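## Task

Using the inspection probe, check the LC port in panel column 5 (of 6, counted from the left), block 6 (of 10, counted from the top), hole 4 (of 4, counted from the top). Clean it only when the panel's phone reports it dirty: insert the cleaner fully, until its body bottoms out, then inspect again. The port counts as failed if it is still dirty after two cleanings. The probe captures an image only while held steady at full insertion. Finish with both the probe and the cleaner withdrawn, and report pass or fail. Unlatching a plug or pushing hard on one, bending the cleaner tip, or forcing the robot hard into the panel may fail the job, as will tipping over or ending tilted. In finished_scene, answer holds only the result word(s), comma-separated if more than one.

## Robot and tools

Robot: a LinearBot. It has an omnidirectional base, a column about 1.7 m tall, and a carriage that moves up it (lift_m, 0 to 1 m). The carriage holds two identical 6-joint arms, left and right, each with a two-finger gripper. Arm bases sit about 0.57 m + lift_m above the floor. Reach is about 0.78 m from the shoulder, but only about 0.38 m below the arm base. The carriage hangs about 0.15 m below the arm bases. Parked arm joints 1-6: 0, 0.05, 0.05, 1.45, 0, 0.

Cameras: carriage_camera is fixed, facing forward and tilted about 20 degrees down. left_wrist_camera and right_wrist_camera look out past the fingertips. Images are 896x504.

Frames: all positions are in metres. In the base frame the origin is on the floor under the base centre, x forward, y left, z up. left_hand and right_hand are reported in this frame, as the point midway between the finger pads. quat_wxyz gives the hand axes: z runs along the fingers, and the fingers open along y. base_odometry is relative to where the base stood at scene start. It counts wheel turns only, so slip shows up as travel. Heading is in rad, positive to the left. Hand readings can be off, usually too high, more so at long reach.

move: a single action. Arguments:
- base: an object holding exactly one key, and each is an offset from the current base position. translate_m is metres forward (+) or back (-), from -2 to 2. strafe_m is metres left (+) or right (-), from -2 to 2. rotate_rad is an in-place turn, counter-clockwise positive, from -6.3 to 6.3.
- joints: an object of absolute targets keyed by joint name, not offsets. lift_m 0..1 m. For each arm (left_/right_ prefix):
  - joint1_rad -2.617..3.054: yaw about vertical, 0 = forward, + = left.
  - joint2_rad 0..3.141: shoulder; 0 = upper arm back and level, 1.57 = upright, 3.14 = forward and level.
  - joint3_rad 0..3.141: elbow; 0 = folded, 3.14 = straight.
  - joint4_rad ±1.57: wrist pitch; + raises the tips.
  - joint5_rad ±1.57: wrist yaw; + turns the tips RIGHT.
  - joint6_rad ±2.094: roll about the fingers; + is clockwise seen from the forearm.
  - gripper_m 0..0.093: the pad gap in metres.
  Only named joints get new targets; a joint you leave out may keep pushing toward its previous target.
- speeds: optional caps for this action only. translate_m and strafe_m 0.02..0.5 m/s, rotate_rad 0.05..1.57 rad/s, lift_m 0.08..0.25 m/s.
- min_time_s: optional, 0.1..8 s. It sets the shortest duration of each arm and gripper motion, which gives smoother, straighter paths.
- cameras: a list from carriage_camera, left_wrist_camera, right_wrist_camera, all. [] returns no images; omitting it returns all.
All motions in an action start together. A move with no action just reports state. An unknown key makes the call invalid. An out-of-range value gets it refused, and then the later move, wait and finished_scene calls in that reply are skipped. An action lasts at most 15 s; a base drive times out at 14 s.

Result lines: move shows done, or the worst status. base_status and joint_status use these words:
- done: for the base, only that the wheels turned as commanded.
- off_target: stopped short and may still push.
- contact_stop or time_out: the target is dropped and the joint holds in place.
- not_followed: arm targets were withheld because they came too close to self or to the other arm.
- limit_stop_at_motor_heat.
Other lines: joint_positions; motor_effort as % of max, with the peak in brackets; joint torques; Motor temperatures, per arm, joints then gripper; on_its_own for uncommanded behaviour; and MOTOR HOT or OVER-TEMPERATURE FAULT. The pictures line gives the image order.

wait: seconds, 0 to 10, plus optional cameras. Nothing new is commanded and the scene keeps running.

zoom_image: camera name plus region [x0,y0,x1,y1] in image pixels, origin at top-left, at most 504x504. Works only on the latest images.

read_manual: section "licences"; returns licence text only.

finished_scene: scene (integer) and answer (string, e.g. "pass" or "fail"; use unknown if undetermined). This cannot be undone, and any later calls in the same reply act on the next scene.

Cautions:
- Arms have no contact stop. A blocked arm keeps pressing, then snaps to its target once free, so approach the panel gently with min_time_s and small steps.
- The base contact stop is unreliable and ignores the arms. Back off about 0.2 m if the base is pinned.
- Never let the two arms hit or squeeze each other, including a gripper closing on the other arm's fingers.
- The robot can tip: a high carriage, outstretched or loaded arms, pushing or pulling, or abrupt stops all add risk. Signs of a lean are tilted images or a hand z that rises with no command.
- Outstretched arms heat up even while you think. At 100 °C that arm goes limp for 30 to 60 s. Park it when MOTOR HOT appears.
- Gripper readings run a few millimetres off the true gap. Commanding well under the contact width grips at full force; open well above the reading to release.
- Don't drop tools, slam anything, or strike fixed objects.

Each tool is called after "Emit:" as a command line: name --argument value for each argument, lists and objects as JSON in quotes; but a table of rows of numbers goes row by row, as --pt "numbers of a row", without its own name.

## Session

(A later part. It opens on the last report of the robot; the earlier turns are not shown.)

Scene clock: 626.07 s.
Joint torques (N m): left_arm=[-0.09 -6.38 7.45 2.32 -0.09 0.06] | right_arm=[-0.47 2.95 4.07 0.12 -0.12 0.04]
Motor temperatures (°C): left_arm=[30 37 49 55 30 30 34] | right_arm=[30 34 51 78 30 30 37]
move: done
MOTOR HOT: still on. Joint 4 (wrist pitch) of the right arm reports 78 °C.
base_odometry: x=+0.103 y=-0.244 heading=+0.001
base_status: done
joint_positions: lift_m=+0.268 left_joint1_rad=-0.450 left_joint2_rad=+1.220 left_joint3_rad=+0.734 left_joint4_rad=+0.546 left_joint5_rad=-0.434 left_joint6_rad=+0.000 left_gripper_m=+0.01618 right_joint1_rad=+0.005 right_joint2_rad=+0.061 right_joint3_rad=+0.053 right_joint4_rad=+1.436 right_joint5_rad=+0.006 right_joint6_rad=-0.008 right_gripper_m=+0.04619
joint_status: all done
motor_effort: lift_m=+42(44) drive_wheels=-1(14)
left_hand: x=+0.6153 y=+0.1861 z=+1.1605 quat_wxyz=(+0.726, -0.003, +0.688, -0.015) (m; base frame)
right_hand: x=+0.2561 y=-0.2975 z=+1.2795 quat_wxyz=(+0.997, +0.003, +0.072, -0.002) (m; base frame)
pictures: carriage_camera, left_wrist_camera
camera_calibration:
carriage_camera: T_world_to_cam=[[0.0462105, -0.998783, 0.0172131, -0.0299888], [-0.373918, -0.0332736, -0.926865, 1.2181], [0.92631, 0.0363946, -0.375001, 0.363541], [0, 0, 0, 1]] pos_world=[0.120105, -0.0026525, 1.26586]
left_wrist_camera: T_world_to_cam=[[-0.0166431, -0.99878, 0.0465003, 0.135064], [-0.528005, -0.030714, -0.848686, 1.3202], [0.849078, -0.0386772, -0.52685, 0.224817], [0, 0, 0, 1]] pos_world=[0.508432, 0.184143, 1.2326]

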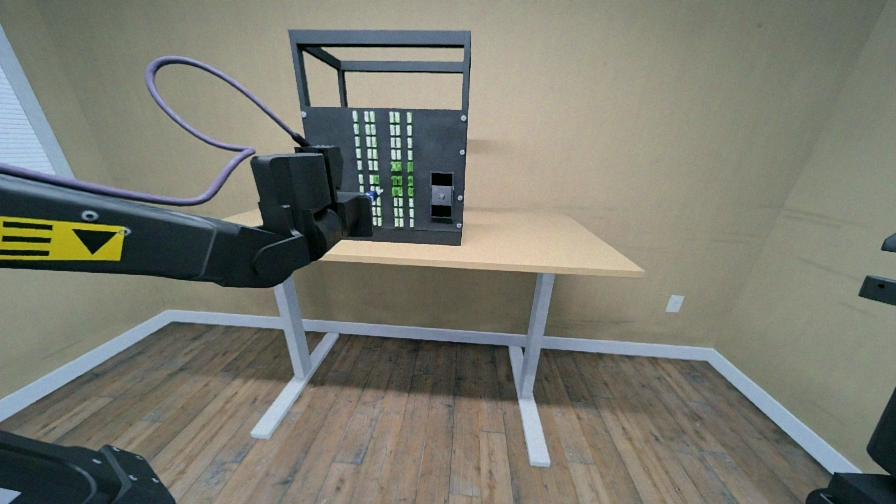

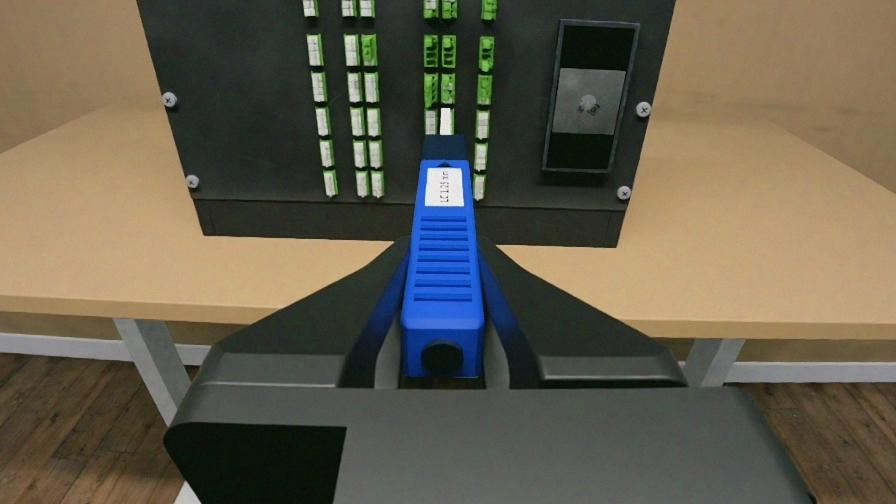

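Emit:
zoom_image --camera "left_wrist_camera" --region '[390, 90, 500, 240]'

Emit:
zoom_image --camera "left_wrist_camera" --region '[390, 240, 500, 390]'

Scaled by 3.360 from the camera's 896x504 image, which has a finer 1280x720 frame.

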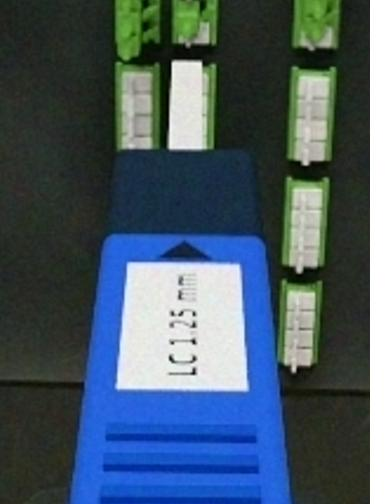

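Scaled by 3.360 from the camera's 896x504 image, which has a finer 1280x720 frame.

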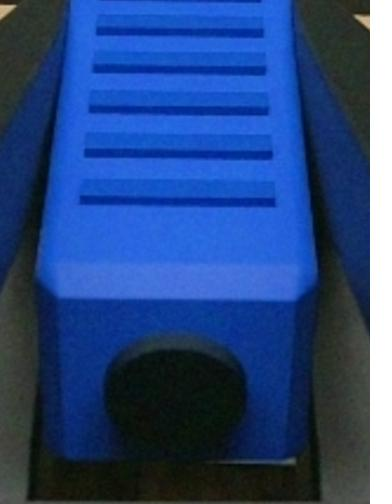

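Emit:
move --base '{"translate_m": 0.07}' --joints '{"left_joint4_rad": 0.492, "left_joint6_rad": 0.025, "lift_m": 0.277}' --speeds '{"translate_m": 0.1}' --cameras '[]'

Emit:
wait --seconds 0.4 --cameras '["left_wrist_camera"]'

Emit:
zoom_image --camera "left_wrist_camera" --region '[400, 20, 500, 140]'

Scene clock: 657.97 s.
Joint torques (N m): left_arm=[-0.02 -6.22 7.95 2.28 -0.07 0.18] | right_arm=[-0.43 3.19 4.57 0.06 -0.12 0]
Motor temperatures (°C): left_arm=[30 38 49 55 30 30 34] | right_arm=[30 33 49 65 30 30 37]
move: done
MOTOR HOT: cleared for the motors of the right arm.
base_odometry: x=+0.173 y=-0.244 heading=+0.001
base_status: done
joint_positions: lift_m=+0.277 left_joint1_rad=-0.450 left_joint2_rad=+1.218 left_joint3_rad=+0.729 left_joint4_rad=+0.502 left_joint5_rad=-0.435 left_joint6_rad=+0.012 left_gripper_m=+0.01618 right_joint1_rad=+0.005 right_joint2_rad=+0.058 right_joint3_rad=+0.049 right_joint4_rad=+1.438 right_joint5_rad=+0.006 right_joint6_rad=-0.008 right_gripper_m=+0.04619
joint_status: all done
motor_effort: lift_m=+40(47) drive_wheels=-3(12)
left_hand: x=+0.6151 y=+0.1864 z=+1.1570 quat_wxyz=(+0.711, +0.008, +0.703, -0.003) (m; base frame)
right_hand: x=+0.2557 y=-0.2975 z=+1.2871 quat_wxyz=(+0.997, +0.003, +0.071, -0.002) (m; base frame)
pictures: none
No camera images: "cameras" was empty.

Scene clock: 658.37 s.
Joint torques (N m): left_arm=[-0.03 -6.24 7.94 2.29 -0.08 0.18] | right_arm=[-0.5 3.26 4.37 0.04 -0.11 -0.02]
Motor temperatures (°C): left_arm=[30 38 49 55 30 30 34] | right_arm=[30 33 49 65 30 30 37]
base_odometry: x=+0.173 y=-0.244 heading=+0.001
base_status: done
joint_positions: lift_m=+0.277 left_joint1_rad=-0.450 left_joint2_rad=+1.218 left_joint3_rad=+0.729 left_joint4_rad=+0.502 left_joint5_rad=-0.435 left_joint6_rad=+0.012 left_gripper_m=+0.01618 right_joint1_rad=+0.005 right_joint2_rad=+0.058 right_joint3_rad=+0.049 right_joint4_rad=+1.438 right_joint5_rad=+0.006 right_joint6_rad=-0.008 right_gripper_m=+0.04619
joint_status: all done
motor_effort: lift_m=+40(47) drive_wheels=-2(12)
left_hand: x=+0.6151 y=+0.1864 z=+1.1570 quat_wxyz=(+0.711, +0.008, +0.703, -0.003) (m; base frame)
right_hand: x=+0.2557 y=-0.2975 z=+1.2871 quat_wxyz=(+0.997, +0.003, +0.071, -0.002) (m; base frame)
wait: 0.40 s; at rest by 0.27 s
pictures: left_wrist_camera
camera_calibration:
left_wrist_camera: T_world_to_cam=[[-0.0134545, -0.999807, 0.0142991, 0.171011], [-0.563754, -0.00422588, -0.825932, 1.30787], [0.825833, -0.0191737, -0.563588, 0.276244], [0, 0, 0, 1]] pos_world=[0.511488, 0.181801, 1.23346]

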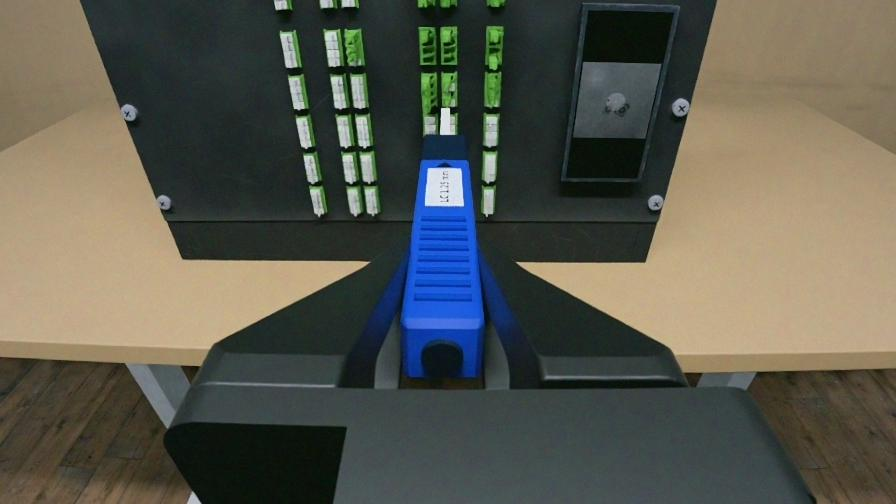

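Scaled by 4.200 from the camera's 896x504 image, which has a finer 1280x720 frame.

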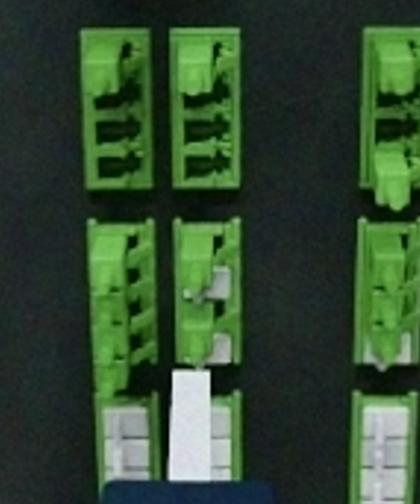

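Emit:
move --base '{"translate_m": 0.08}' --speeds '{"translate_m": 0.08}' --cameras '[]'

Emit:
wait --seconds 0.4 --cameras '["left_wrist_camera"]'

Emit:
zoom_image --camera "left_wrist_camera" --region '[410, 50, 490, 150]'

Scene clock: 680.63 s.
Joint torques (N m): left_arm=[0.03 -6.3 7.83 2.33 -0.07 0.18] | right_arm=[-0.5 3.37 4.44 0.07 -0.12 0]
Motor temperatures (°C): left_arm=[30 39 50 55 30 30 34] | right_arm=[30 32 48 61 30 30 37]
move: done
base_odometry: x=+0.253 y=-0.244 heading=+0.001
base_status: done
joint_positions: lift_m=+0.277 left_joint1_rad=-0.450 left_joint2_rad=+1.218 left_joint3_rad=+0.729 left_joint4_rad=+0.499 left_joint5_rad=-0.435 left_joint6_rad=+0.012 left_gripper_m=+0.01618 right_joint1_rad=+0.005 right_joint2_rad=+0.058 right_joint3_rad=+0.049 right_joint4_rad=+1.438 right_joint5_rad=+0.006 right_joint6_rad=-0.008 right_gripper_m=+0.04619
joint_status: not commanded
motor_effort: lift_m=+40(41) drive_wheels=-2(15)
left_hand: x=+0.6151 y=+0.1864 z=+1.1563 quat_wxyz=(+0.710, +0.008, +0.704, -0.002) (m; base frame)
right_hand: x=+0.2557 y=-0.2975 z=+1.2871 quat_wxyz=(+0.997, +0.003, +0.071, -0.002) (m; base frame)
pictures: none
No camera images: "cameras" was empty.

Scene clock: 681.03 s.
Joint torques (N m): left_arm=[-0.01 -6.31 7.95 2.31 -0.08 0.19] | right_arm=[-0.51 3.23 4.34 0.05 -0.14 0.01]
Motor temperatures (°C): left_arm=[30 39 50 55 30 30 34] | right_arm=[30 32 48 60 30 30 37]
base_odometry: x=+0.253 y=-0.244 heading=+0.001
base_status: done
joint_positions: lift_m=+0.277 left_joint1_rad=-0.450 left_joint2_rad=+1.218 left_joint3_rad=+0.729 left_joint4_rad=+0.498 left_joint5_rad=-0.435 left_joint6_rad=+0.012 left_gripper_m=+0.01618 right_joint1_rad=+0.005 right_joint2_rad=+0.058 right_joint3_rad=+0.049 right_joint4_rad=+1.438 right_joint5_rad=+0.006 right_joint6_rad=-0.008 right_gripper_m=+0.04619
joint_status: not commanded
motor_effort: lift_m=+40(41) drive_wheels=-2(15)
left_hand: x=+0.6151 y=+0.1864 z=+1.1562 quat_wxyz=(+0.710, +0.008, +0.704, -0.002) (m; base frame)
right_hand: x=+0.2556 y=-0.2975 z=+1.2871 quat_wxyz=(+0.997, +0.003, +0.071, -0.002) (m; base frame)
wait: 0.40 s; at rest by 0.27 s
pictures: left_wrist_camera
camera_calibration:
left_wrist_camera: T_world_to_cam=[[-0.0134049, -0.999829, 0.0127614, 0.172793], [-0.566277, -0.00292772, -0.824209, 1.30651], [0.824106, -0.018275, -0.566141, 0.279662], [0, 0, 0, 1]] pos_world=[0.511692, 0.1817, 1.23296]

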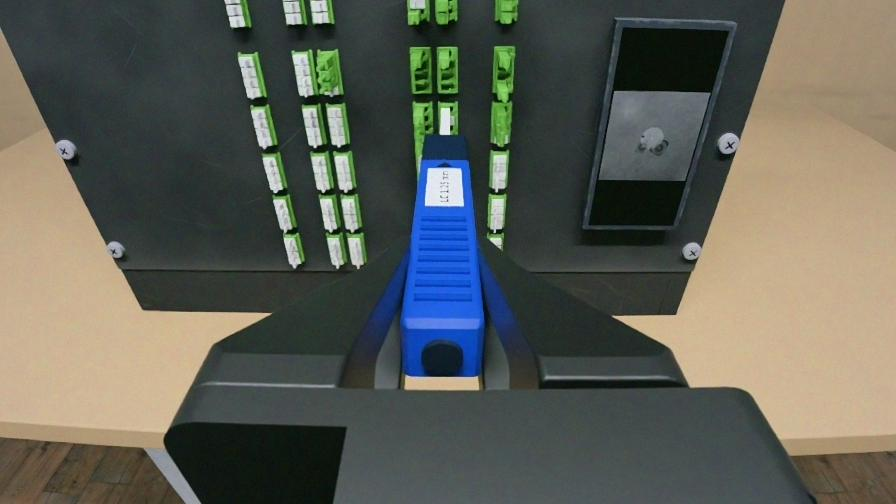

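Scaled by 5.040 from the camera's 896x504 image, which has a finer 1280x720 frame.

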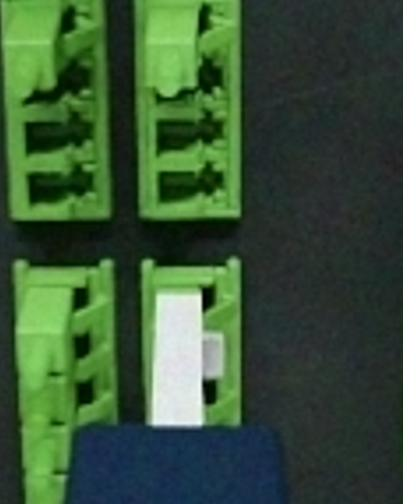

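Emit:
move --base '{"translate_m": 0.014}' --joints '{"lift_m": 0.2815}' --speeds '{"translate_m": 0.03}' --cameras '[]'

Emit:
wait --seconds 0.4 --cameras '["left_wrist_camera"]'

Emit:
zoom_image --camera "left_wrist_camera" --region '[425, 80, 475, 140]'

Scene clock: 689.60 s.
Joint torques (N m): left_arm=[-0.09 -6.09 8.06 2.34 -0.07 0.18] | right_arm=[-0.54 3.29 4.51 0.08 -0.12 0]
Motor temperatures (°C): left_arm=[30 39 51 55 30 30 34] | right_arm=[30 32 48 59 30 30 37]
move: done
base_odometry: x=+0.267 y=-0.244 heading=+0.000
base_status: done
joint_positions: lift_m=+0.281 left_joint1_rad=-0.450 left_joint2_rad=+1.216 left_joint3_rad=+0.728 left_joint4_rad=+0.496 left_joint5_rad=-0.436 left_joint6_rad=+0.012 left_gripper_m=+0.01618 right_joint1_rad=+0.005 right_joint2_rad=+0.058 right_joint3_rad=+0.048 right_joint4_rad=+1.438 right_joint5_rad=+0.006 right_joint6_rad=-0.008 right_gripper_m=+0.04619
joint_status: all done
motor_effort: lift_m=+40(48) drive_wheels=-2(13)
left_hand: x=+0.6148 y=+0.1871 z=+1.1603 quat_wxyz=(+0.709, +0.008, +0.705, -0.001) (m; base frame)
right_hand: x=+0.2561 y=-0.2975 z=+1.2912 quat_wxyz=(+0.997, +0.003, +0.072, -0.002) (m; base frame)
pictures: none
No camera images: "cameras" was empty.

Scene clock: 690.00 s.
Joint torques (N m): left_arm=[-0.09 -6.09 8.01 2.35 -0.07 0.18] | right_arm=[-0.43 3.29 4.68 0.07 -0.12 0]
Motor temperatures (°C): left_arm=[30 39 51 55 30 30 34] | right_arm=[30 32 48 59 30 30 37]
base_odometry: x=+0.267 y=-0.244 heading=+0.000
base_status: done
joint_positions: lift_m=+0.281 left_joint1_rad=-0.450 left_joint2_rad=+1.216 left_joint3_rad=+0.728 left_joint4_rad=+0.496 left_joint5_rad=-0.436 left_joint6_rad=+0.012 left_gripper_m=+0.01618 right_joint1_rad=+0.005 right_joint2_rad=+0.058 right_joint3_rad=+0.048 right_joint4_rad=+1.438 right_joint5_rad=+0.006 right_joint6_rad=-0.008 right_gripper_m=+0.04619
joint_status: all done
motor_effort: lift_m=+39(48) drive_wheels=-2(13)
left_hand: x=+0.6148 y=+0.1871 z=+1.1603 quat_wxyz=(+0.709, +0.008, +0.705, -0.001) (m; base frame)
right_hand: x=+0.2560 y=-0.2975 z=+1.2913 quat_wxyz=(+0.997, +0.003, +0.072, -0.002) (m; base frame)
wait: 0.40 s; at rest by 0.27 s
pictures: left_wrist_camera
camera_calibration:
left_wrist_camera: T_world_to_cam=[[-0.0115143, -0.999866, 0.011617, 0.173585], [-0.567711, -0.00302704, -0.823222, 1.30953], [0.823147, -0.0160739, -0.567601, 0.284071], [0, 0, 0, 1]] pos_world=[0.511604, 0.182092, 1.23726]

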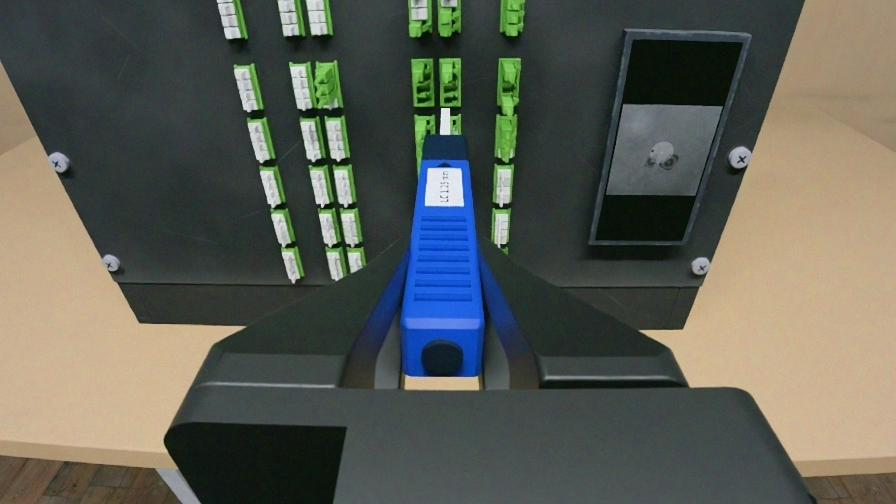

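Scaled by 8.400 from the camera's 896x504 image, which has a finer 1280x720 frame.

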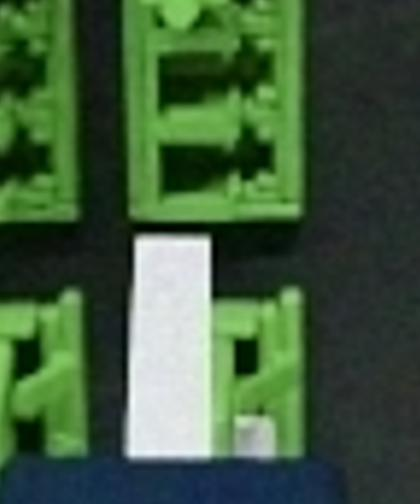

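Emit:
move --joints '{"lift_m": 0.2833, "left_joint5_rad": -0.426}' --cameras '[]'

Emit:
wait --seconds 0.4 --cameras '["left_wrist_camera"]'

Emit:
zoom_image --camera "left_wrist_camera" --region '[425, 80, 475, 140]'

Scene clock: 695.77 s.
Joint torques (N m): left_arm=[-0.08 -6.06 8.02 2.35 0.05 0.18] | right_arm=[-0.5 3.32 4.57 0.05 -0.1 0.02]
Motor temperatures (°C): left_arm=[30 38 50 56 30 30 34] | right_arm=[30 32 48 58 30 30 37]
move: done
base_odometry: x=+0.267 y=-0.244 heading=+0.000
base_status: not commanded
joint_positions: lift_m=+0.283 left_joint1_rad=-0.450 left_joint2_rad=+1.216 left_joint3_rad=+0.728 left_joint4_rad=+0.495 left_joint5_rad=-0.433 left_joint6_rad=+0.012 left_gripper_m=+0.01618 right_joint1_rad=+0.005 right_joint2_rad=+0.058 right_joint3_rad=+0.047 right_joint4_rad=+1.439 right_joint5_rad=+0.006 right_joint6_rad=-0.008 right_gripper_m=+0.04619
joint_status: all done
motor_effort: lift_m=+41(46) drive_wheels=-2(2)
left_hand: x=+0.6148 y=+0.1865 z=+1.1618 quat_wxyz=(+0.709, +0.009, +0.705, -0.002) (m; base frame)
right_hand: x=+0.2559 y=-0.2975 z=+1.2929 quat_wxyz=(+0.997, +0.003, +0.071, -0.002) (m; base frame)
pictures: none
No camera images: "cameras" was empty.

Scene clock: 696.17 s.
Joint torques (N m): left_arm=[-0.09 -6.05 8.05 2.36 0.05 0.18] | right_arm=[-0.43 3.25 4.48 0.1 -0.11 0]
Motor temperatures (°C): left_arm=[30 38 50 56 30 30 34] | right_arm=[30 32 48 58 30 30 37]
base_odometry: x=+0.267 y=-0.244 heading=+0.000
base_status: not commanded
joint_positions: lift_m=+0.283 left_joint1_rad=-0.450 left_joint2_rad=+1.216 left_joint3_rad=+0.728 left_joint4_rad=+0.495 left_joint5_rad=-0.433 left_joint6_rad=+0.012 left_gripper_m=+0.01618 right_joint1_rad=+0.005 right_joint2_rad=+0.058 right_joint3_rad=+0.047 right_joint4_rad=+1.439 right_joint5_rad=+0.006 right_joint6_rad=-0.008 right_gripper_m=+0.04619
joint_status: all done
motor_effort: lift_m=+41(46) drive_wheels=-2(2)
left_hand: x=+0.6148 y=+0.1865 z=+1.1618 quat_wxyz=(+0.709, +0.009, +0.705, -0.002) (m; base frame)
right_hand: x=+0.2559 y=-0.2975 z=+1.2929 quat_wxyz=(+0.997, +0.003, +0.071, -0.002) (m; base frame)
wait: 0.40 s; at rest by 0.27 s
pictures: left_wrist_camera
camera_calibration:
left_wrist_camera: T_world_to_cam=[[-0.0148972, -0.999825, 0.0112917, 0.175404], [-0.568263, -0.00082595, -0.822847, 1.31026], [0.822712, -0.0186748, -0.568151, 0.286367], [0, 0, 0, 1]] pos_world=[0.511586, 0.181803, 1.23886]

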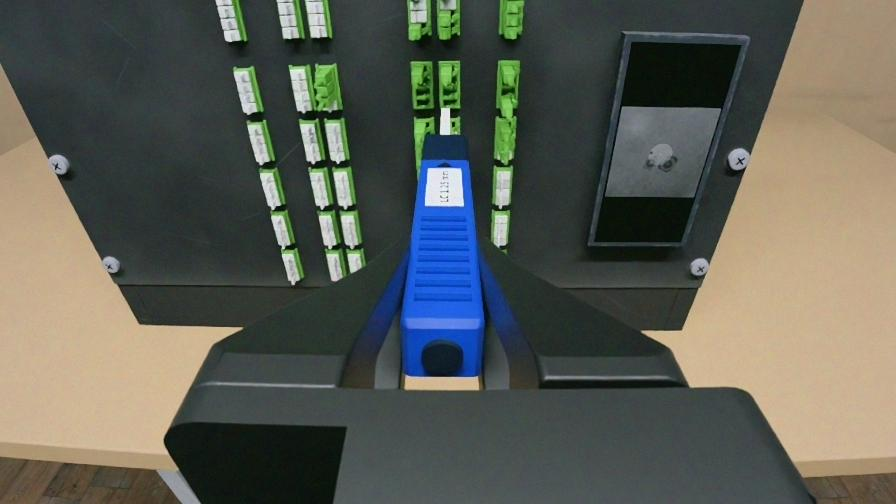

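Scaled by 8.400 from the camera's 896x504 image, which has a finer 1280x720 frame.

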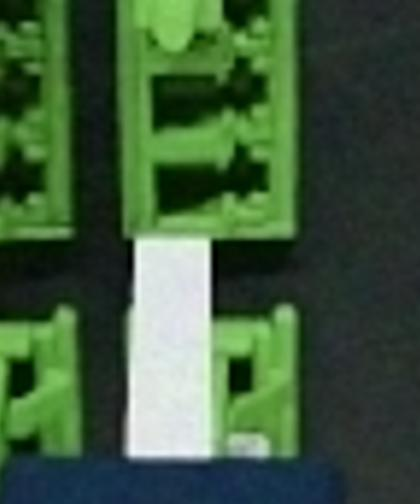

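Emit:
move --base '{"translate_m": 0.006}' --joints '{"left_joint5_rad": -0.421}' --speeds '{"translate_m": 0.03}' --cameras '[]'

Emit:
wait --seconds 0.4 --cameras '["left_wrist_camera"]'

Emit:
zoom_image --camera "left_wrist_camera" --region '[425, 80, 475, 140]'

Scene clock: 701.17 s.
Joint torques (N m): left_arm=[-0.09 -6.08 8.03 2.36 0.04 0.17] | right_arm=[-0.53 3.3 4.63 0.09 -0.12 -0.02]
Motor temperatures (°C): left_arm=[30 38 50 56 30 30 34] | right_arm=[30 32 48 57 30 30 37]
move: done
base_odometry: x=+0.273 y=-0.245 heading=+0.000
base_status: done
joint_positions: lift_m=+0.283 left_joint1_rad=-0.449 left_joint2_rad=+1.216 left_joint3_rad=+0.728 left_joint4_rad=+0.494 left_joint5_rad=-0.428 left_joint6_rad=+0.012 left_gripper_m=+0.01618 right_joint1_rad=+0.005 right_joint2_rad=+0.058 right_joint3_rad=+0.047 right_joint4_rad=+1.438 right_joint5_rad=+0.006 right_joint6_rad=-0.008 right_gripper_m=+0.04619
joint_status: all done
motor_effort: lift_m=+41(42) drive_wheels=-2(15)
left_hand: x=+0.6149 y=+0.1857 z=+1.1617 quat_wxyz=(+0.709, +0.011, +0.705, -0.004) (m; base frame)
right_hand: x=+0.2561 y=-0.2975 z=+1.2928 quat_wxyz=(+0.997, +0.003, +0.072, -0.002) (m; base frame)
pictures: none
No camera images: "cameras" was empty.

Scene clock: 701.57 s.
Joint torques (N m): left_arm=[-0.12 -6.09 8.1 2.36 0.05 0.18] | right_arm=[-0.49 3.43 4.6 0.05 -0.11 -0.01]
Motor temperatures (°C): left_arm=[30 38 50 56 30 30 34] | right_arm=[30 32 48 57 30 30 37]
base_odometry: x=+0.273 y=-0.245 heading=+0.000
base_status: done
joint_positions: lift_m=+0.283 left_joint1_rad=-0.449 left_joint2_rad=+1.216 left_joint3_rad=+0.728 left_joint4_rad=+0.494 left_joint5_rad=-0.428 left_joint6_rad=+0.012 left_gripper_m=+0.01618 right_joint1_rad=+0.005 right_joint2_rad=+0.058 right_joint3_rad=+0.047 right_joint4_rad=+1.438 right_joint5_rad=+0.006 right_joint6_rad=-0.008 right_gripper_m=+0.04619
joint_status: all done
motor_effort: lift_m=+42(42) drive_wheels=-2(15)
left_hand: x=+0.6149 y=+0.1857 z=+1.1617 quat_wxyz=(+0.709, +0.011, +0.705, -0.004) (m; base frame)
right_hand: x=+0.2560 y=-0.2975 z=+1.2929 quat_wxyz=(+0.997, +0.003, +0.072, -0.002) (m; base frame)
wait: 0.40 s; at rest by 0.27 s
pictures: left_wrist_camera
camera_calibration:
left_wrist_camera: T_world_to_cam=[[-0.0198876, -0.999741, 0.0111021, 0.177895], [-0.568511, 0.00217351, -0.822673, 1.30958], [0.822435, -0.0226727, -0.568407, 0.287428], [0, 0, 0, 1]] pos_world=[0.511659, 0.181519, 1.23876]

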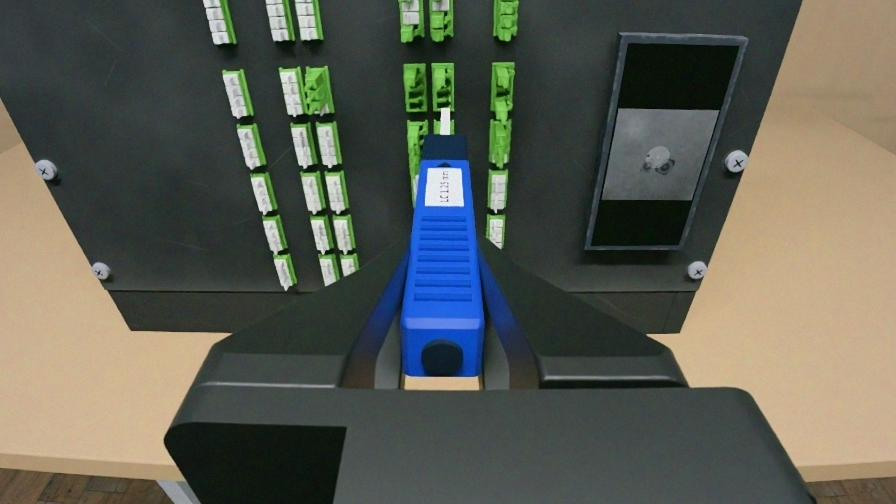

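Scaled by 8.400 from the camera's 896x504 image, which has a finer 1280x720 frame.

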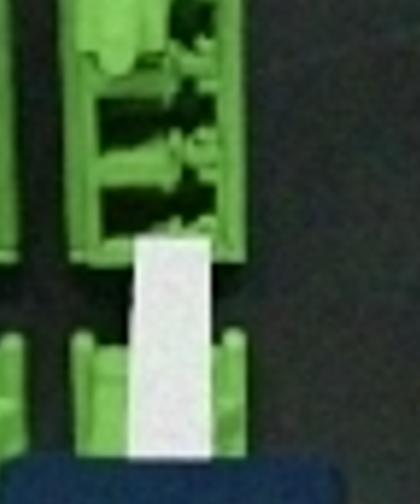

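Emit:
move --joints '{"left_joint1_rad": -0.4395}' --cameras '[]'

Emit:
wait --seconds 0.4 --cameras '["left_wrist_camera"]'

Emit:
zoom_image --camera "left_wrist_camera" --region '[425, 80, 475, 140]'

Scene clock: 706.30 s.
Joint torques (N m): left_arm=[0.12 -6.06 8.02 2.36 0.03 0.18] | right_arm=[-0.46 3.4 4.7 0.07 -0.12 -0.01]
Motor temperatures (°C): left_arm=[30 38 50 56 30 30 34] | right_arm=[30 32 48 57 30 30 37]
move: done
base_odometry: x=+0.273 y=-0.245 heading=+0.000
base_status: not commanded
joint_positions: lift_m=+0.283 left_joint1_rad=-0.446 left_joint2_rad=+1.216 left_joint3_rad=+0.728 left_joint4_rad=+0.494 left_joint5_rad=-0.428 left_joint6_rad=+0.012 left_gripper_m=+0.01618 right_joint1_rad=+0.005 right_joint2_rad=+0.058 right_joint3_rad=+0.047 right_joint4_rad=+1.438 right_joint5_rad=+0.006 right_joint6_rad=-0.008 right_gripper_m=+0.04619
joint_status: all done
motor_effort: lift_m=+41(41) drive_wheels=-2(2)
left_hand: x=+0.6152 y=+0.1869 z=+1.1617 quat_wxyz=(+0.709, +0.010, +0.705, -0.003) (m; base frame)
right_hand: x=+0.2560 y=-0.2975 z=+1.2929 quat_wxyz=(+0.997, +0.003, +0.072, -0.002) (m; base frame)
pictures: none
No camera images: "cameras" was empty.

Scene clock: 706.70 s.
Joint torques (N m): left_arm=[0.18 -6.08 8.05 2.37 0.04 0.18] | right_arm=[-0.47 3.23 4.62 0.08 -0.13 -0.01]
Motor temperatures (°C): left_arm=[30 38 50 56 30 30 34] | right_arm=[30 32 48 57 30 30 37]
base_odometry: x=+0.273 y=-0.245 heading=+0.000
base_status: not commanded
joint_positions: lift_m=+0.283 left_joint1_rad=-0.446 left_joint2_rad=+1.216 left_joint3_rad=+0.728 left_joint4_rad=+0.494 left_joint5_rad=-0.428 left_joint6_rad=+0.012 left_gripper_m=+0.01618 right_joint1_rad=+0.005 right_joint2_rad=+0.058 right_joint3_rad=+0.047 right_joint4_rad=+1.438 right_joint5_rad=+0.006 right_joint6_rad=-0.008 right_gripper_m=+0.04619
joint_status: all done
motor_effort: lift_m=+41(41) drive_wheels=-2(2)
left_hand: x=+0.6152 y=+0.1869 z=+1.1617 quat_wxyz=(+0.709, +0.010, +0.705, -0.003) (m; base frame)
right_hand: x=+0.2560 y=-0.2975 z=+1.2929 quat_wxyz=(+0.997, +0.003, +0.072, -0.002) (m; base frame)
wait: 0.40 s; at rest by 0.27 s
pictures: left_wrist_camera
camera_calibration:
left_wrist_camera: T_world_to_cam=[[-0.0168656, -0.999796, 0.01108, 0.177381], [-0.568542, 0.0004739, -0.822654, 1.31006], [0.822482, -0.020174, -0.568434, 0.286744], [0, 0, 0, 1]] pos_world=[0.511976, 0.182509, 1.23876]

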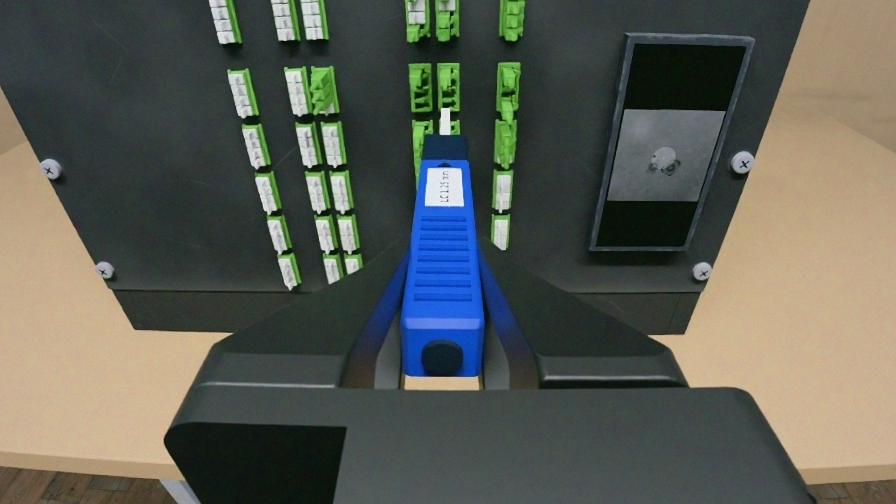

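Scaled by 8.400 from the camera's 896x504 image, which has a finer 1280x720 frame.

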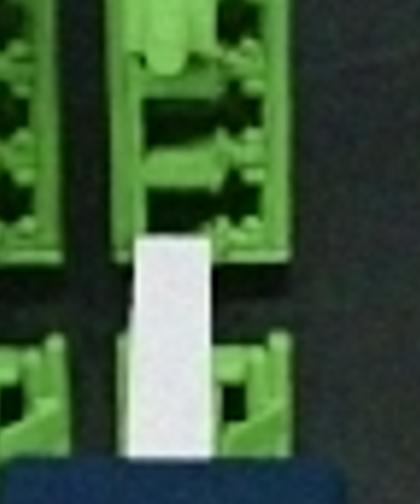

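Emit:
move --base '{"translate_m": 0.002}' --joints '{"left_joint5_rad": -0.4185}' --speeds '{"translate_m": 0.03}' --cameras '[]'

Emit:
wait --seconds 0.4 --cameras '["left_wrist_camera"]'

Emit:
zoom_image --camera "left_wrist_camera" --region '[425, 80, 475, 140]'

Scene clock: 710.73 s.
Joint torques (N m): left_arm=[0.21 -6.08 8.06 2.4 0.04 0.17] | right_arm=[-0.46 3.29 4.57 0.13 -0.14 -0.02]
Motor temperatures (°C): left_arm=[30 38 50 56 30 30 34] | right_arm=[30 32 48 56 30 30 37]
move: done
base_odometry: x=+0.275 y=-0.245 heading=+0.000
base_status: done
joint_positions: lift_m=+0.283 left_joint1_rad=-0.446 left_joint2_rad=+1.216 left_joint3_rad=+0.728 left_joint4_rad=+0.493 left_joint5_rad=-0.425 left_joint6_rad=+0.012 left_gripper_m=+0.01618 right_joint1_rad=+0.005 right_joint2_rad=+0.058 right_joint3_rad=+0.047 right_joint4_rad=+1.438 right_joint5_rad=+0.006 right_joint6_rad=-0.008 right_gripper_m=+0.04619
joint_status: all done
motor_effort: lift_m=+41(42) drive_wheels=-1(10)
left_hand: x=+0.6152 y=+0.1864 z=+1.1613 quat_wxyz=(+0.708, +0.011, +0.706, -0.004) (m; base frame)
right_hand: x=+0.2561 y=-0.2975 z=+1.2928 quat_wxyz=(+0.997, +0.003, +0.072, -0.002) (m; base frame)
pictures: none
No camera images: "cameras" was empty.

Scene clock: 711.13 s.
Joint torques (N m): left_arm=[0.2 -6.09 8.02 2.4 0.03 0.18] | right_arm=[-0.57 3.34 4.57 0.1 -0.12 0.02]
Motor temperatures (°C): left_arm=[30 38 50 56 30 30 34] | right_arm=[30 32 48 56 30 30 37]
base_odometry: x=+0.275 y=-0.245 heading=+0.000
base_status: done
joint_positions: lift_m=+0.283 left_joint1_rad=-0.446 left_joint2_rad=+1.216 left_joint3_rad=+0.728 left_joint4_rad=+0.493 left_joint5_rad=-0.425 left_joint6_rad=+0.012 left_gripper_m=+0.01618 right_joint1_rad=+0.005 right_joint2_rad=+0.058 right_joint3_rad=+0.047 right_joint4_rad=+1.438 right_joint5_rad=+0.006 right_joint6_rad=-0.008 right_gripper_m=+0.04619
joint_status: all done
motor_effort: lift_m=+42(42) drive_wheels=+2(10)
left_hand: x=+0.6152 y=+0.1864 z=+1.1613 quat_wxyz=(+0.708, +0.011, +0.706, -0.004) (m; base frame)
right_hand: x=+0.2560 y=-0.2975 z=+1.2929 quat_wxyz=(+0.997, +0.003, +0.072, -0.002) (m; base frame)
wait: 0.40 s; at rest by 0.27 s
pictures: left_wrist_camera
camera_calibration:
left_wrist_camera: T_world_to_cam=[[-0.0198571, -0.99975, 0.0102765, 0.179613], [-0.569914, 0.00287339, -0.821699, 1.30895], [0.821464, -0.0221733, -0.569829, 0.28911], [0, 0, 0, 1]] pos_world=[0.512061, 0.182218, 1.23846]

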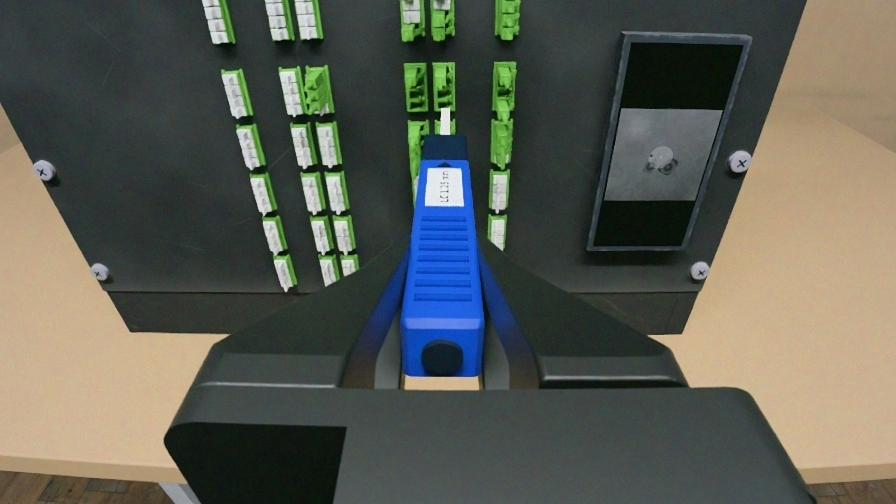

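Scaled by 8.400 from the camera's 896x504 image, which has a finer 1280x720 frame.

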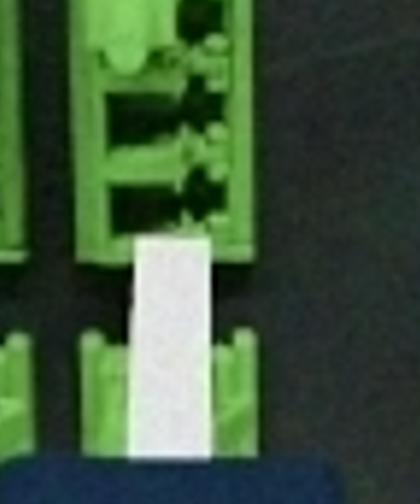

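Emit:
move --base '{"strafe_m": 0.002}' --speeds '{"strafe_m": 0.03}' --cameras '[]'

Emit:
wait --seconds 0.4 --cameras '["left_wrist_camera"]'

Emit:
zoom_image --camera "left_wrist_camera" --region '[425, 80, 475, 140]'

Scene clock: 714.33 s.
Joint torques (N m): left_arm=[-0.27 -6.16 8.02 2.41 -0.01 0.18] | right_arm=[-0.29 3.28 4.7 0.08 -0.09 0.01]
Motor temperatures (°C): left_arm=[30 38 50 55 30 30 34] | right_arm=[30 32 48 55 30 30 37]
move: done
base_odometry: x=+0.275 y=-0.243 heading=+0.000
base_status: done
joint_positions: lift_m=+0.283 left_joint1_rad=-0.441 left_joint2_rad=+1.216 left_joint3_rad=+0.728 left_joint4_rad=+0.493 left_joint5_rad=-0.422 left_joint6_rad=+0.013 left_gripper_m=+0.01618 right_joint1_rad=+0.003 right_joint2_rad=+0.058 right_joint3_rad=+0.047 right_joint4_rad=+1.438 right_joint5_rad=+0.004 right_joint6_rad=-0.008 right_gripper_m=+0.04619
joint_status: not commanded
motor_effort: lift_m=+42(42) drive_wheels=+3(7)
left_hand: x=+0.6157 y=+0.1878 z=+1.1613 quat_wxyz=(+0.708, +0.011, +0.706, -0.003) (m; base frame)
right_hand: x=+0.2560 y=-0.2973 z=+1.2929 quat_wxyz=(+0.997, +0.002, +0.072, -0.002) (m; base frame)
pictures: none
No camera images: "cameras" was empty.

Scene clock: 714.73 s.
Joint torques (N m): left_arm=[-0.32 -6.01 8.03 2.38 -0.01 0.17] | right_arm=[-0.39 3.32 4.6 0.1 -0.1 0.01]
Motor temperatures (°C): left_arm=[30 38 50 55 30 30 34] | right_arm=[30 32 48 55 30 30 37]
base_odometry: x=+0.275 y=-0.243 heading=+0.000
base_status: done
joint_positions: lift_m=+0.283 left_joint1_rad=-0.441 left_joint2_rad=+1.216 left_joint3_rad=+0.728 left_joint4_rad=+0.493 left_joint5_rad=-0.421 left_joint6_rad=+0.013 left_gripper_m=+0.01618 right_joint1_rad=+0.003 right_joint2_rad=+0.058 right_joint3_rad=+0.047 right_joint4_rad=+1.438 right_joint5_rad=+0.004 right_joint6_rad=-0.008 right_gripper_m=+0.04619
joint_status: not commanded
motor_effort: lift_m=+41(42) drive_wheels=+3(7)
left_hand: x=+0.6158 y=+0.1879 z=+1.1613 quat_wxyz=(+0.708, +0.011, +0.706, -0.003) (m; base frame)
right_hand: x=+0.2560 y=-0.2973 z=+1.2929 quat_wxyz=(+0.997, +0.002, +0.072, -0.002) (m; base frame)
wait: 0.40 s; at rest by 0.27 s
pictures: left_wrist_camera
camera_calibration:
left_wrist_camera: T_world_to_cam=[[-0.0182832, -0.999784, 0.009915, 0.180467], [-0.569928, 0.00227352, -0.821692, 1.3094], [0.821492, -0.020674, -0.569846, 0.288368], [0, 0, 0, 1]] pos_world=[0.51267, 0.183412, 1.23846]

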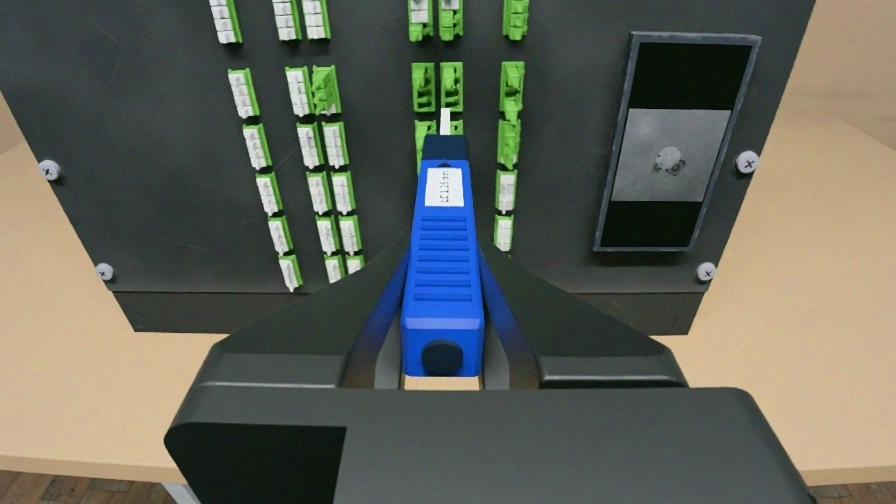

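Scaled by 8.400 from the camera's 896x504 image, which has a finer 1280x720 frame.

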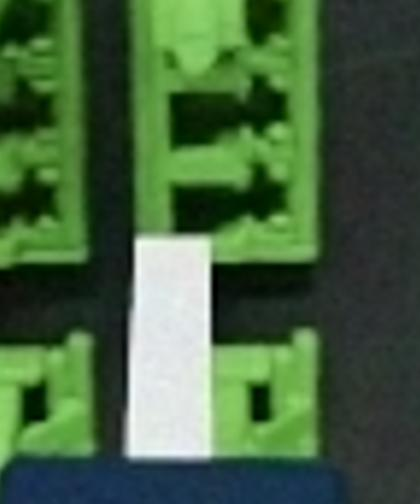

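Emit:
move --joints '{"left_joint1_rad": -0.442}' --cameras '[]'

Emit:
wait --seconds 0.4 --cameras '["left_wrist_camera"]'

Emit:
zoom_image --camera "left_wrist_camera" --region '[425, 80, 475, 140]'

Scene clock: 717.93 s.
Joint torques (N m): left_arm=[-0.53 -6.08 8.02 2.4 -0.01 0.18] | right_arm=[-0.28 3.28 4.64 0.07 -0.09 0.04]
Motor temperatures (°C): left_arm=[30 38 49 55 30 30 34] | right_arm=[30 32 48 55 30 30 37]
move: done
base_odometry: x=+0.275 y=-0.243 heading=+0.000
base_status: not commanded
joint_positions: lift_m=+0.283 left_joint1_rad=-0.441 left_joint2_rad=+1.216 left_joint3_rad=+0.728 left_joint4_rad=+0.493 left_joint5_rad=-0.421 left_joint6_rad=+0.013 left_gripper_m=+0.01618 right_joint1_rad=+0.003 right_joint2_rad=+0.058 right_joint3_rad=+0.047 right_joint4_rad=+1.438 right_joint5_rad=+0.004 right_joint6_rad=-0.008 right_gripper_m=+0.04619
joint_status: all done
motor_effort: lift_m=+42(42) drive_wheels=+3(3)
left_hand: x=+0.6158 y=+0.1879 z=+1.1613 quat_wxyz=(+0.708, +0.011, +0.706, -0.003) (m; base frame)
right_hand: x=+0.2560 y=-0.2973 z=+1.2929 quat_wxyz=(+0.997, +0.002, +0.072, -0.002) (m; base frame)
pictures: none
No camera images: "cameras" was empty.

Scene clock: 718.33 s.
Joint torques (N m): left_arm=[-0.53 -6.09 8.06 2.39 -0.01 0.18] | right_arm=[-0.32 3.36 4.55 0.08 -0.11 -0.02]
Motor temperatures (°C): left_arm=[30 38 49 55 30 30 34] | right_arm=[30 32 48 55 30 30 37]
base_odometry: x=+0.275 y=-0.243 heading=+0.000
base_status: not commanded
joint_positions: lift_m=+0.283 left_joint1_rad=-0.441 left_joint2_rad=+1.216 left_joint3_rad=+0.728 left_joint4_rad=+0.493 left_joint5_rad=-0.421 left_joint6_rad=+0.013 left_gripper_m=+0.01618 right_joint1_rad=+0.003 right_joint2_rad=+0.058 right_joint3_rad=+0.047 right_joint4_rad=+1.438 right_joint5_rad=+0.004 right_joint6_rad=-0.008 right_gripper_m=+0.04619
joint_status: all done
motor_effort: lift_m=+41(42) drive_wheels=+3(3)
left_hand: x=+0.6158 y=+0.1879 z=+1.1613 quat_wxyz=(+0.708, +0.011, +0.706, -0.003) (m; base frame)
right_hand: x=+0.2560 y=-0.2973 z=+1.2929 quat_wxyz=(+0.997, +0.002, +0.072, -0.002) (m; base frame)
wait: 0.40 s; at rest by 0.27 s
pictures: left_wrist_camera
camera_calibration:
left_wrist_camera: T_world_to_cam=[[-0.0182832, -0.999784, 0.009915, 0.180467], [-0.569928, 0.00227352, -0.821692, 1.3094], [0.821492, -0.020674, -0.569846, 0.288368], [0, 0, 0, 1]] pos_world=[0.51267, 0.183412, 1.23846]

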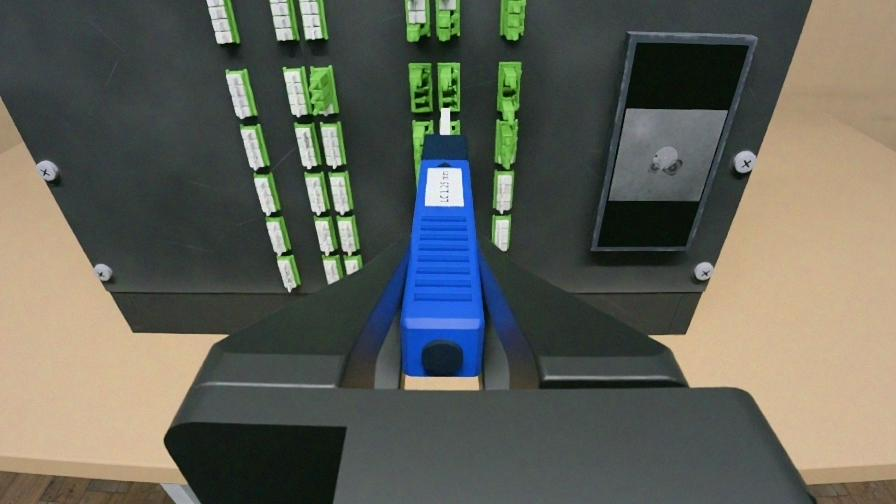

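Scaled by 8.400 from the camera's 896x504 image, which has a finer 1280x720 frame.

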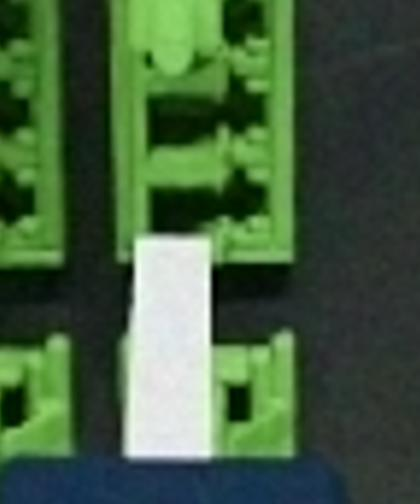

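Emit:
move --joints '{"left_joint1_rad": -0.4433}' --cameras '[]'

Emit:
wait --seconds 0.4 --cameras '["left_wrist_camera"]'

Emit:
zoom_image --camera "left_wrist_camera" --region '[425, 80, 475, 140]'

Scene clock: 721.17 s.
Joint torques (N m): left_arm=[-0.66 -6.06 8.05 2.39 -0.01 0.18] | right_arm=[-0.27 3.3 4.56 0.09 -0.11 0.03]
Motor temperatures (°C): left_arm=[30 38 49 55 30 30 34] | right_arm=[30 32 48 55 30 30 37]
move: done
base_odometry: x=+0.275 y=-0.243 heading=+0.000
base_status: not commanded
joint_positions: lift_m=+0.283 left_joint1_rad=-0.441 left_joint2_rad=+1.216 left_joint3_rad=+0.728 left_joint4_rad=+0.493 left_joint5_rad=-0.421 left_joint6_rad=+0.013 left_gripper_m=+0.01618 right_joint1_rad=+0.003 right_joint2_rad=+0.058 right_joint3_rad=+0.047 right_joint4_rad=+1.438 right_joint5_rad=+0.004 right_joint6_rad=-0.008 right_gripper_m=+0.04619
joint_status: all done
motor_effort: lift_m=+41(42) drive_wheels=+3(3)
left_hand: x=+0.6158 y=+0.1879 z=+1.1613 quat_wxyz=(+0.708, +0.011, +0.706, -0.003) (m; base frame)
right_hand: x=+0.2560 y=-0.2973 z=+1.2929 quat_wxyz=(+0.997, +0.002, +0.072, -0.002) (m; base frame)
pictures: none
No camera images: "cameras" was empty.

Scene clock: 721.57 s.
Joint torques (N m): left_arm=[-0.66 -6.08 8.02 2.39 0 0.17] | right_arm=[-0.28 3.33 4.53 0.07 -0.1 0.02]
Motor temperatures (°C): left_arm=[30 38 49 55 30 30 34] | right_arm=[30 32 48 55 30 30 37]
base_odometry: x=+0.275 y=-0.243 heading=+0.000
base_status: not commanded
joint_positions: lift_m=+0.283 left_joint1_rad=-0.441 left_joint2_rad=+1.216 left_joint3_rad=+0.728 left_joint4_rad=+0.493 left_joint5_rad=-0.421 left_joint6_rad=+0.013 left_gripper_m=+0.01618 right_joint1_rad=+0.003 right_joint2_rad=+0.058 right_joint3_rad=+0.047 right_joint4_rad=+1.438 right_joint5_rad=+0.004 right_joint6_rad=-0.008 right_gripper_m=+0.04619
joint_status: all done
motor_effort: lift_m=+41(42) drive_wheels=+3(3)
left_hand: x=+0.6158 y=+0.1879 z=+1.1613 quat_wxyz=(+0.708, +0.011, +0.706, -0.003) (m; base frame)
right_hand: x=+0.2560 y=-0.2973 z=+1.2929 quat_wxyz=(+0.997, +0.002, +0.072, -0.002) (m; base frame)
wait: 0.40 s; at rest by 0.27 s
pictures: left_wrist_camera
camera_calibration:
left_wrist_camera: T_world_to_cam=[[-0.0182832, -0.999784, 0.009915, 0.180467], [-0.569928, 0.00227352, -0.821692, 1.3094], [0.821492, -0.020674, -0.569846, 0.288368], [0, 0, 0, 1]] pos_world=[0.51267, 0.183412, 1.23846]

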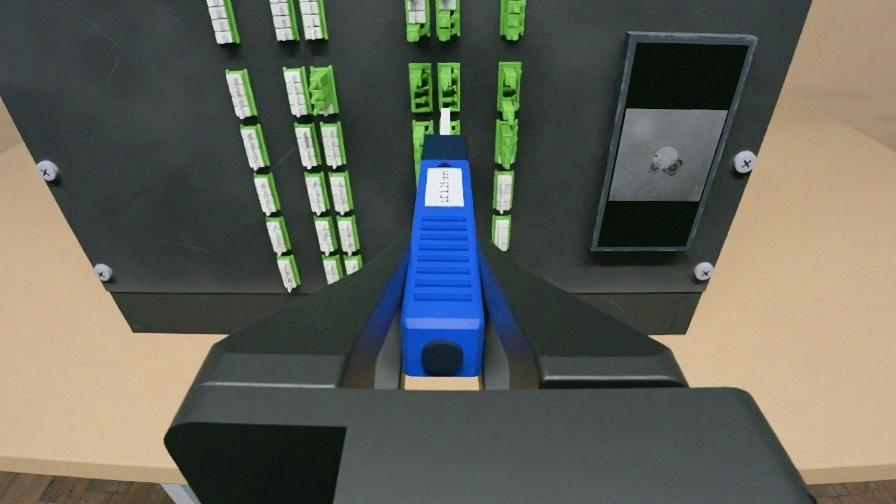

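Scaled by 8.400 from the camera's 896x504 image, which has a finer 1280x720 frame.

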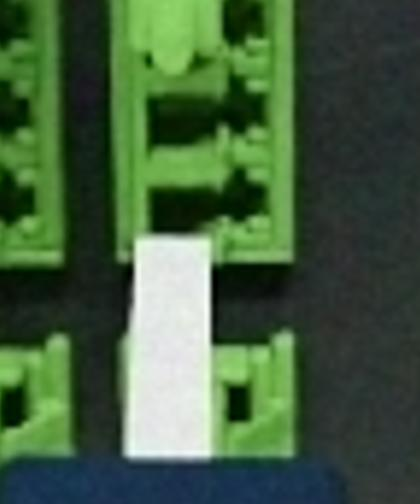

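Emit:
move --base '{"translate_m": 0.003}' --speeds '{"translate_m": 0.03}' --cameras '[]'

Emit:
wait --seconds 0.4 --cameras '["left_wrist_camera"]'

Emit:
zoom_image --camera "left_wrist_camera" --region '[425, 80, 475, 140]'

Scene clock: 725.00 s.
Joint torques (N m): left_arm=[-0.64 -6.08 8.06 2.38 -0.01 0.18] | right_arm=[-0.36 3.37 4.51 0.1 -0.09 0.01]
Motor temperatures (°C): left_arm=[30 38 49 55 30 30 34] | right_arm=[30 32 48 54 30 30 37]
move: done
base_odometry: x=+0.278 y=-0.243 heading=-0.001
base_status: done
joint_positions: lift_m=+0.283 left_joint1_rad=-0.441 left_joint2_rad=+1.216 left_joint3_rad=+0.728 left_joint4_rad=+0.492 left_joint5_rad=-0.420 left_joint6_rad=+0.013 left_gripper_m=+0.01618 right_joint1_rad=+0.003 right_joint2_rad=+0.058 right_joint3_rad=+0.047 right_joint4_rad=+1.437 right_joint5_rad=+0.004 right_joint6_rad=-0.008 right_gripper_m=+0.04619
joint_status: not commanded
motor_effort: lift_m=+41(42) drive_wheels=-1(15)
left_hand: x=+0.6157 y=+0.1876 z=+1.1612 quat_wxyz=(+0.708, +0.011, +0.706, -0.003) (m; base frame)
right_hand: x=+0.2562 y=-0.2973 z=+1.2928 quat_wxyz=(+0.997, +0.002, +0.072, -0.002) (m; base frame)
pictures: none
No camera images: "cameras" was empty.

Scene clock: 725.40 s.
Joint torques (N m): left_arm=[-0.62 -6.08 8.03 2.4 -0.01 0.17] | right_arm=[-0.23 3.34 4.62 0.06 -0.08 -0.01]
Motor temperatures (°C): left_arm=[30 38 49 55 30 30 34] | right_arm=[30 32 48 54 30 30 37]
base_odometry: x=+0.278 y=-0.243 heading=-0.001
base_status: done
joint_positions: lift_m=+0.283 left_joint1_rad=-0.441 left_joint2_rad=+1.216 left_joint3_rad=+0.728 left_joint4_rad=+0.492 left_joint5_rad=-0.420 left_joint6_rad=+0.013 left_gripper_m=+0.01618 right_joint1_rad=+0.003 right_joint2_rad=+0.058 right_joint3_rad=+0.047 right_joint4_rad=+1.438 right_joint5_rad=+0.004 right_joint6_rad=-0.008 right_gripper_m=+0.04619
joint_status: not commanded
motor_effort: lift_m=+41(42) drive_wheels=-1(15)
left_hand: x=+0.6157 y=+0.1876 z=+1.1612 quat_wxyz=(+0.708, +0.011, +0.706, -0.003) (m; base frame)
right_hand: x=+0.2560 y=-0.2973 z=+1.2929 quat_wxyz=(+0.997, +0.002, +0.072, -0.002) (m; base frame)
wait: 0.40 s; at rest by 0.27 s
pictures: left_wrist_camera
camera_calibration:
left_wrist_camera: T_world_to_cam=[[-0.0191142, -0.99977, 0.00977069, 0.180971], [-0.570212, 0.00287328, -0.821492, 1.30919], [0.821275, -0.0212735, -0.570136, 0.28895], [0, 0, 0, 1]] pos_world=[0.512666, 0.183315, 1.23846]

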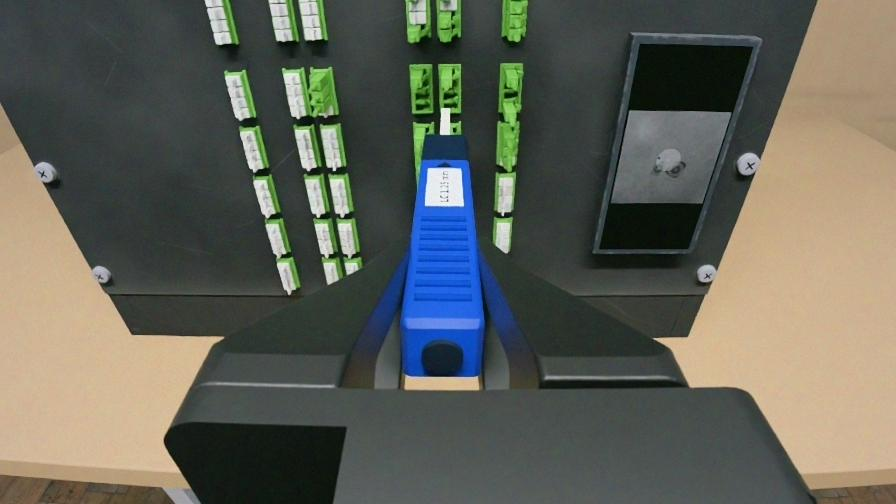

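Scaled by 8.400 from the camera's 896x504 image, which has a finer 1280x720 frame.

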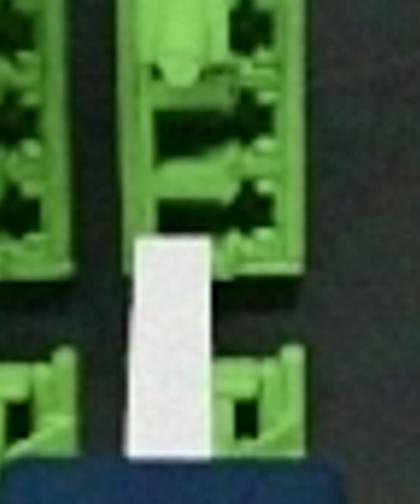

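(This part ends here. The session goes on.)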